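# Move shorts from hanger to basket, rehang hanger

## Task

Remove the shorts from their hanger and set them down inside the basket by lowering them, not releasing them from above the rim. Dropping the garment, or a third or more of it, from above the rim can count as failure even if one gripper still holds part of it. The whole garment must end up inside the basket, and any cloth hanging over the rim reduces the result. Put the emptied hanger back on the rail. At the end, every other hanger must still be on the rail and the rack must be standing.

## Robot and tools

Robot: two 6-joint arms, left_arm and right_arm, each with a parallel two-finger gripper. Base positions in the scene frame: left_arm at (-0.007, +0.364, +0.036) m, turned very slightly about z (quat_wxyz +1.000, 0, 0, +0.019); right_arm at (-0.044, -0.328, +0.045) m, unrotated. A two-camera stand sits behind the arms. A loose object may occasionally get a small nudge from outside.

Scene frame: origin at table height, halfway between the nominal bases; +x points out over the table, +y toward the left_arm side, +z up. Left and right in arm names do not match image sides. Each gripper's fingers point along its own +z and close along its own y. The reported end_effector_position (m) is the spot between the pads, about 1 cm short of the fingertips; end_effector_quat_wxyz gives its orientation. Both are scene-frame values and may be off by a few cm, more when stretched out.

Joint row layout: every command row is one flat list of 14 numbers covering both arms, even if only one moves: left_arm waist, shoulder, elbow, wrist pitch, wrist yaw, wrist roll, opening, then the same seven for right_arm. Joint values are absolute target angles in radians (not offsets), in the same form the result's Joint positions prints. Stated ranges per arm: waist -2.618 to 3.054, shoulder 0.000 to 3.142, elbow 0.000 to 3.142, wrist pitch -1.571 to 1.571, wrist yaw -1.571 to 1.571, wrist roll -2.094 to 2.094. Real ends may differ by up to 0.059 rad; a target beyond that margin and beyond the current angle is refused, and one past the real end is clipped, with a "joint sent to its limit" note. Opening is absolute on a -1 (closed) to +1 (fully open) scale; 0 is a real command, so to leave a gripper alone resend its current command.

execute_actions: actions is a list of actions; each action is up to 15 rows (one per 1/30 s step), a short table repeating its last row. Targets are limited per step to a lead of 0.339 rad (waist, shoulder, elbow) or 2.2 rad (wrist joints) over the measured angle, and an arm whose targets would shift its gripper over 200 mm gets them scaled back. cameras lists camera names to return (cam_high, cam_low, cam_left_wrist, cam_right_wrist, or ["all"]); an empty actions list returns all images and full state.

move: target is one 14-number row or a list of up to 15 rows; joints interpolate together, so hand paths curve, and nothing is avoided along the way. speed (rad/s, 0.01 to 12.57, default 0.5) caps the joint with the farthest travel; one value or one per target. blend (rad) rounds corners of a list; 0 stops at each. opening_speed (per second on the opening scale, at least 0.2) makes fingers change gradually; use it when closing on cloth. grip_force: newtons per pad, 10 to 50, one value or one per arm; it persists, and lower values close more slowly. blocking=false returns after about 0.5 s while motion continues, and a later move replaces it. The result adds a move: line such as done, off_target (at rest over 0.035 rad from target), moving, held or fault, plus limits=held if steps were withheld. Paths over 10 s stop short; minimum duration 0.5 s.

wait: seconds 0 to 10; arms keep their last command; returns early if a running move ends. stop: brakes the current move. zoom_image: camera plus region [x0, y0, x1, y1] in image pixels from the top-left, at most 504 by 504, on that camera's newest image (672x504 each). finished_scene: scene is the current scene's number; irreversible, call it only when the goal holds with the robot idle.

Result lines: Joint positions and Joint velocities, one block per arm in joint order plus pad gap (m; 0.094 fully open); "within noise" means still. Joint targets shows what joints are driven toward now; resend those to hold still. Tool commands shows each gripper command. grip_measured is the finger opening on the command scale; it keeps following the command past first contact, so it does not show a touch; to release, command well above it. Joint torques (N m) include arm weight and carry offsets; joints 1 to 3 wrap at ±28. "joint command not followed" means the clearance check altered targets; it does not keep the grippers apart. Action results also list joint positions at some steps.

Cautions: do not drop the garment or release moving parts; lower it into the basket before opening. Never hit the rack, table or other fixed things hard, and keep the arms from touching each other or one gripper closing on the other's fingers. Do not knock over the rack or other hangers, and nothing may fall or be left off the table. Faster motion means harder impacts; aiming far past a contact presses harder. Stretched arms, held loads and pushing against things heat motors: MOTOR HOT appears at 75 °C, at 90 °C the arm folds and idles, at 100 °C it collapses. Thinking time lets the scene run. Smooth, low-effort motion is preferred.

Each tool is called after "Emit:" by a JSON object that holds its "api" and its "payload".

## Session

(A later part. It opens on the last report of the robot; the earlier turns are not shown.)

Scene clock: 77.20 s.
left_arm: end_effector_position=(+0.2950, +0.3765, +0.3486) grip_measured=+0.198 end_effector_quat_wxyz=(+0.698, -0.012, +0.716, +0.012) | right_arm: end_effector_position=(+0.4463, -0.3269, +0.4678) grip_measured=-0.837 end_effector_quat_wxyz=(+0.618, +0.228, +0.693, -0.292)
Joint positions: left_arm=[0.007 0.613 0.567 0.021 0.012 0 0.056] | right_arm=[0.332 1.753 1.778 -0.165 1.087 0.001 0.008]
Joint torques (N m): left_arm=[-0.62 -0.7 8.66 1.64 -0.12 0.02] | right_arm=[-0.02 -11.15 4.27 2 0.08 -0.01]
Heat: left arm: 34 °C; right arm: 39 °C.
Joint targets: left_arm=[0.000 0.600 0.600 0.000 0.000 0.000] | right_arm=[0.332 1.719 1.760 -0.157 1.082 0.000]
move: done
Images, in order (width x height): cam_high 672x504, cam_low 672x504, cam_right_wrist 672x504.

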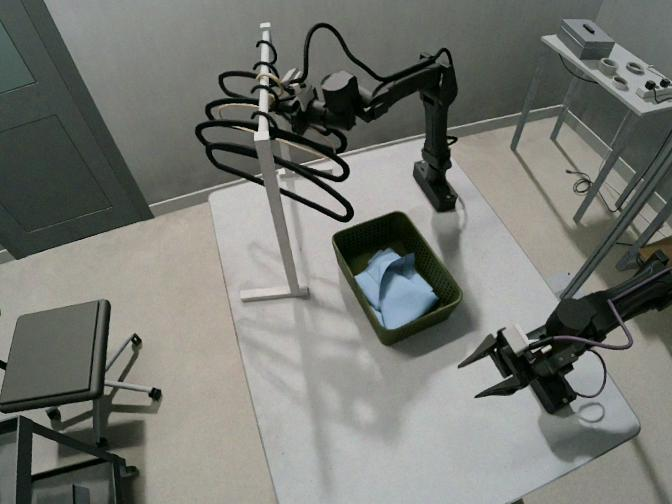

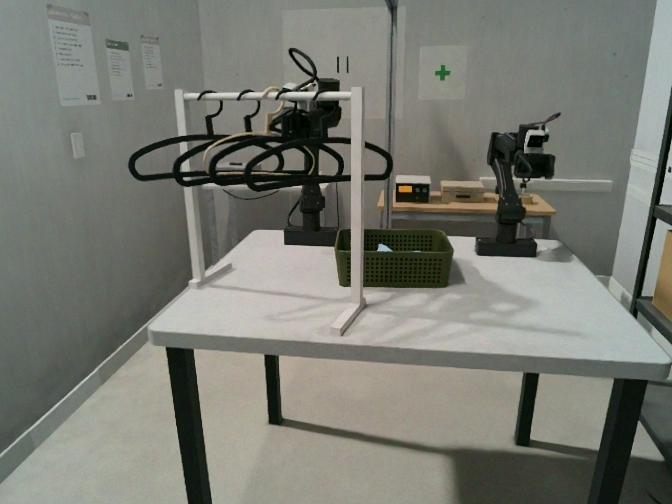

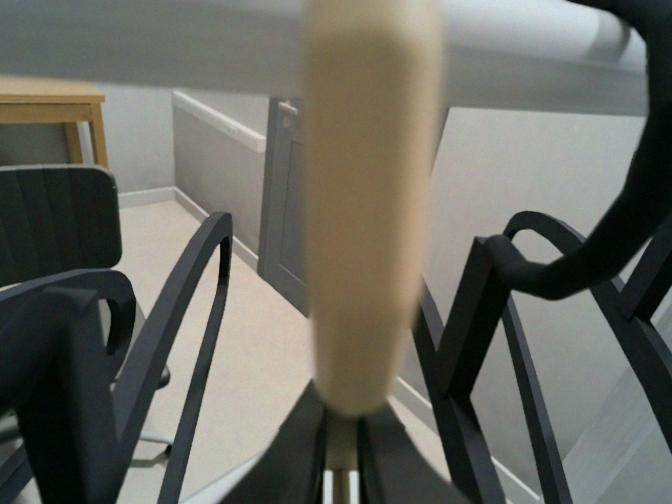

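Emit:
{"api": "move", "payload": {"target": [[0,0.6,0.6,0,0,0,0.2,0.332,1.74,1.785,-0.157,1.085,0,-1],[0,0.6,0.6,0,0,0,0.2,0.332,1.74,1.785,-0.157,1.085,0,-0.45]], "speed": [0.2,0.2], "opening_speed": 0.8, "cameras": ["cam_low","cam_right_wrist"]}}

Emit:
{"api": "zoom_image", "payload": {"camera": "cam_low", "region": [120, 50, 370, 220]}}

Scene clock: 79.07 s.
left_arm: end_effector_position=(+0.2950, +0.3765, +0.3486) grip_measured=+0.198 end_effector_quat_wxyz=(+0.698, -0.012, +0.716, +0.012) | right_arm: end_effector_position=(+0.4464, -0.3268, +0.4684) grip_measured=-0.452 end_effector_quat_wxyz=(+0.620, +0.229, +0.692, -0.291)
Joint positions: left_arm=[0.007 0.613 0.567 0.021 0.012 0 0.056] | right_arm=[0.332 1.753 1.778 -0.161 1.087 0.001 0.026]
Joint torques (N m): left_arm=[-0.62 -0.7 8.65 1.64 -0.12 0.02] | right_arm=[-0.39 -9.63 6.2 2 0.07 -0.02]
Heat: left arm: 34 °C; right arm: 39 °C.
Joint targets: left_arm=[0.000 0.600 0.600 0.000 0.000 0.000] | right_arm=[0.332 1.740 1.785 -0.157 1.085 0.000]
move: done
Images, in order (width x height): cam_low 672x504, cam_right_wrist 672x504.

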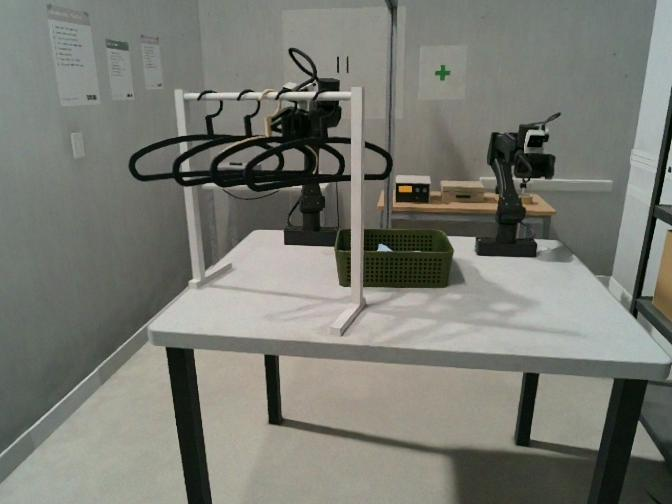

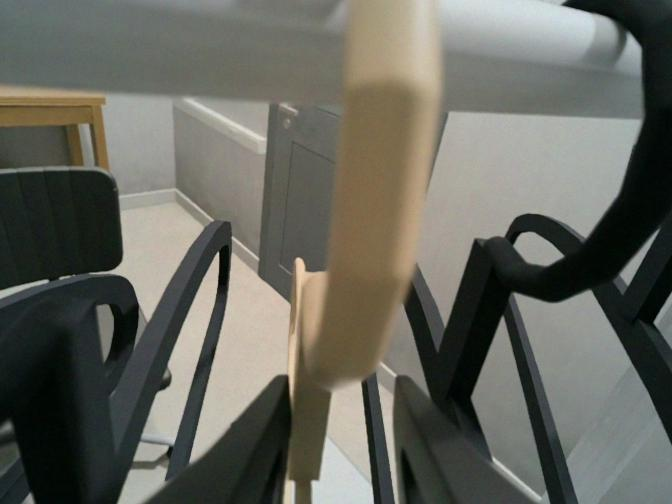

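Scaled by 2.016.

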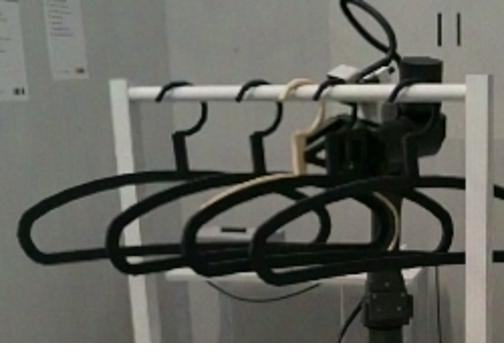

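Emit:
{"api": "move", "payload": {"target": [[0,0.6,0.6,0,0,0,0.2,0.592,1.606,1.635,-0.136,1.342,0,-0.4],[0,0.6,0.6,0,0,0,0.2,0.887,1.70,2.2,-0.6,1.55,0,-0.4]], "speed": [0.25,0.5], "blend": [0.03,0], "cameras": ["cam_high","cam_low","cam_right_wrist"]}}

Emit:
{"api": "zoom_image", "payload": {"camera": "cam_low", "region": [120, 50, 370, 220]}}

Scene clock: 82.17 s.
left_arm: end_effector_position=(+0.2950, +0.3765, +0.3486) grip_measured=+0.198 end_effector_quat_wxyz=(+0.698, -0.012, +0.716, +0.012) | right_arm: end_effector_position=(+0.2909, -0.2030, +0.5926) grip_measured=-0.402 end_effector_quat_wxyz=(+0.662, +0.208, +0.677, -0.248)
Joint positions: left_arm=[0.007 0.613 0.567 0.021 0.012 0 0.056] | right_arm=[0.883 1.678 2.184 -0.566 1.54 0.001 0.028]
Joint torques (N m): left_arm=[-0.62 -0.69 8.66 1.64 -0.12 0.02] | right_arm=[0.46 -4.19 5.41 1.21 0.11 -0.03]
Heat: left arm: 34 °C; right arm: 39 °C.
Joint targets: left_arm=[0.000 0.600 0.600 0.000 0.000 0.000] | right_arm=[0.887 1.700 2.200 -0.600 1.550 0.000]
move: done
Images, in order (width x height): cam_high 672x504, cam_low 672x504, cam_right_wrist 672x504.

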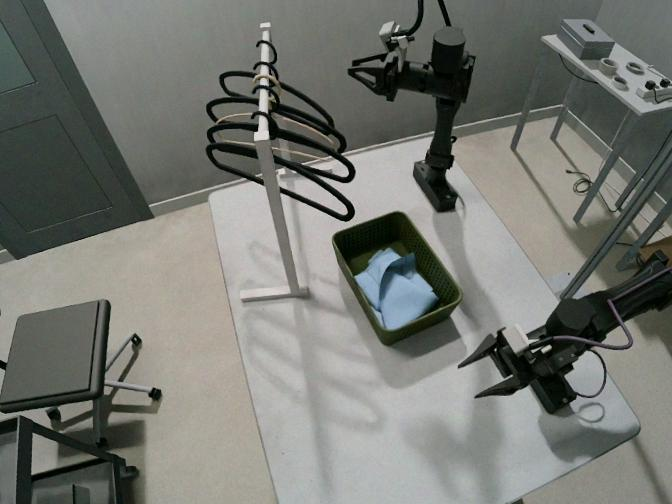

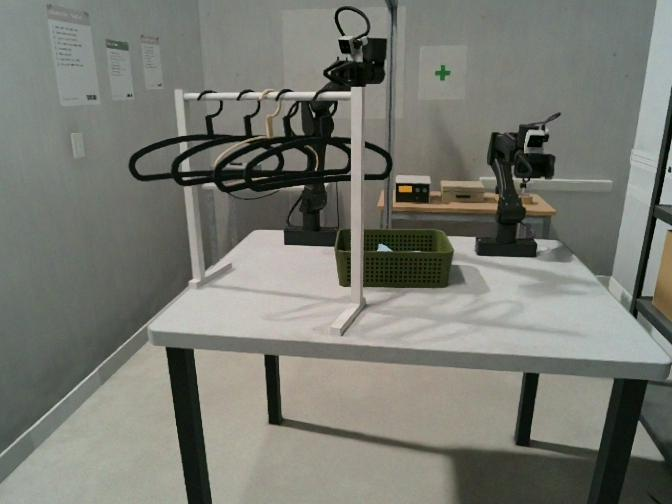

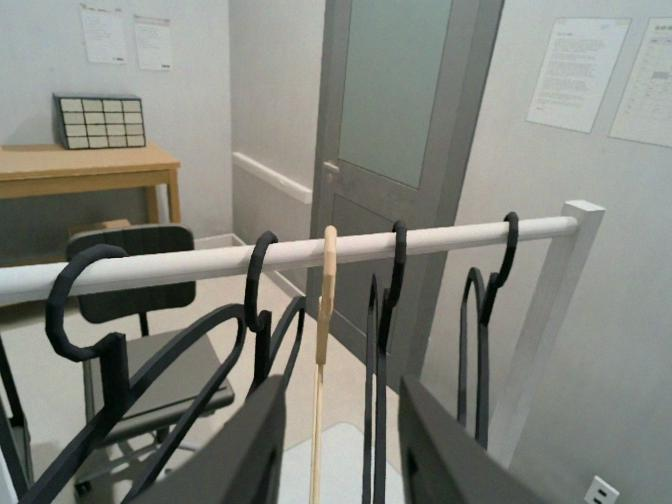

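Scaled by 2.016.

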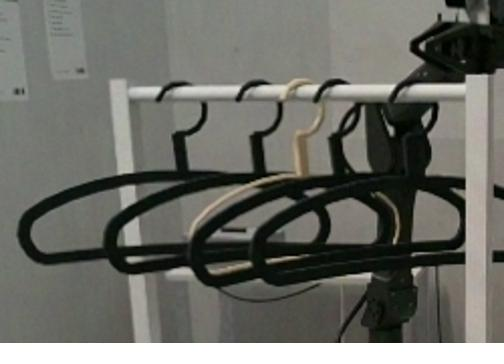

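Emit:
{"api": "finished_scene", "payload": {"scene": 2}}

The scene is finished: the task was done.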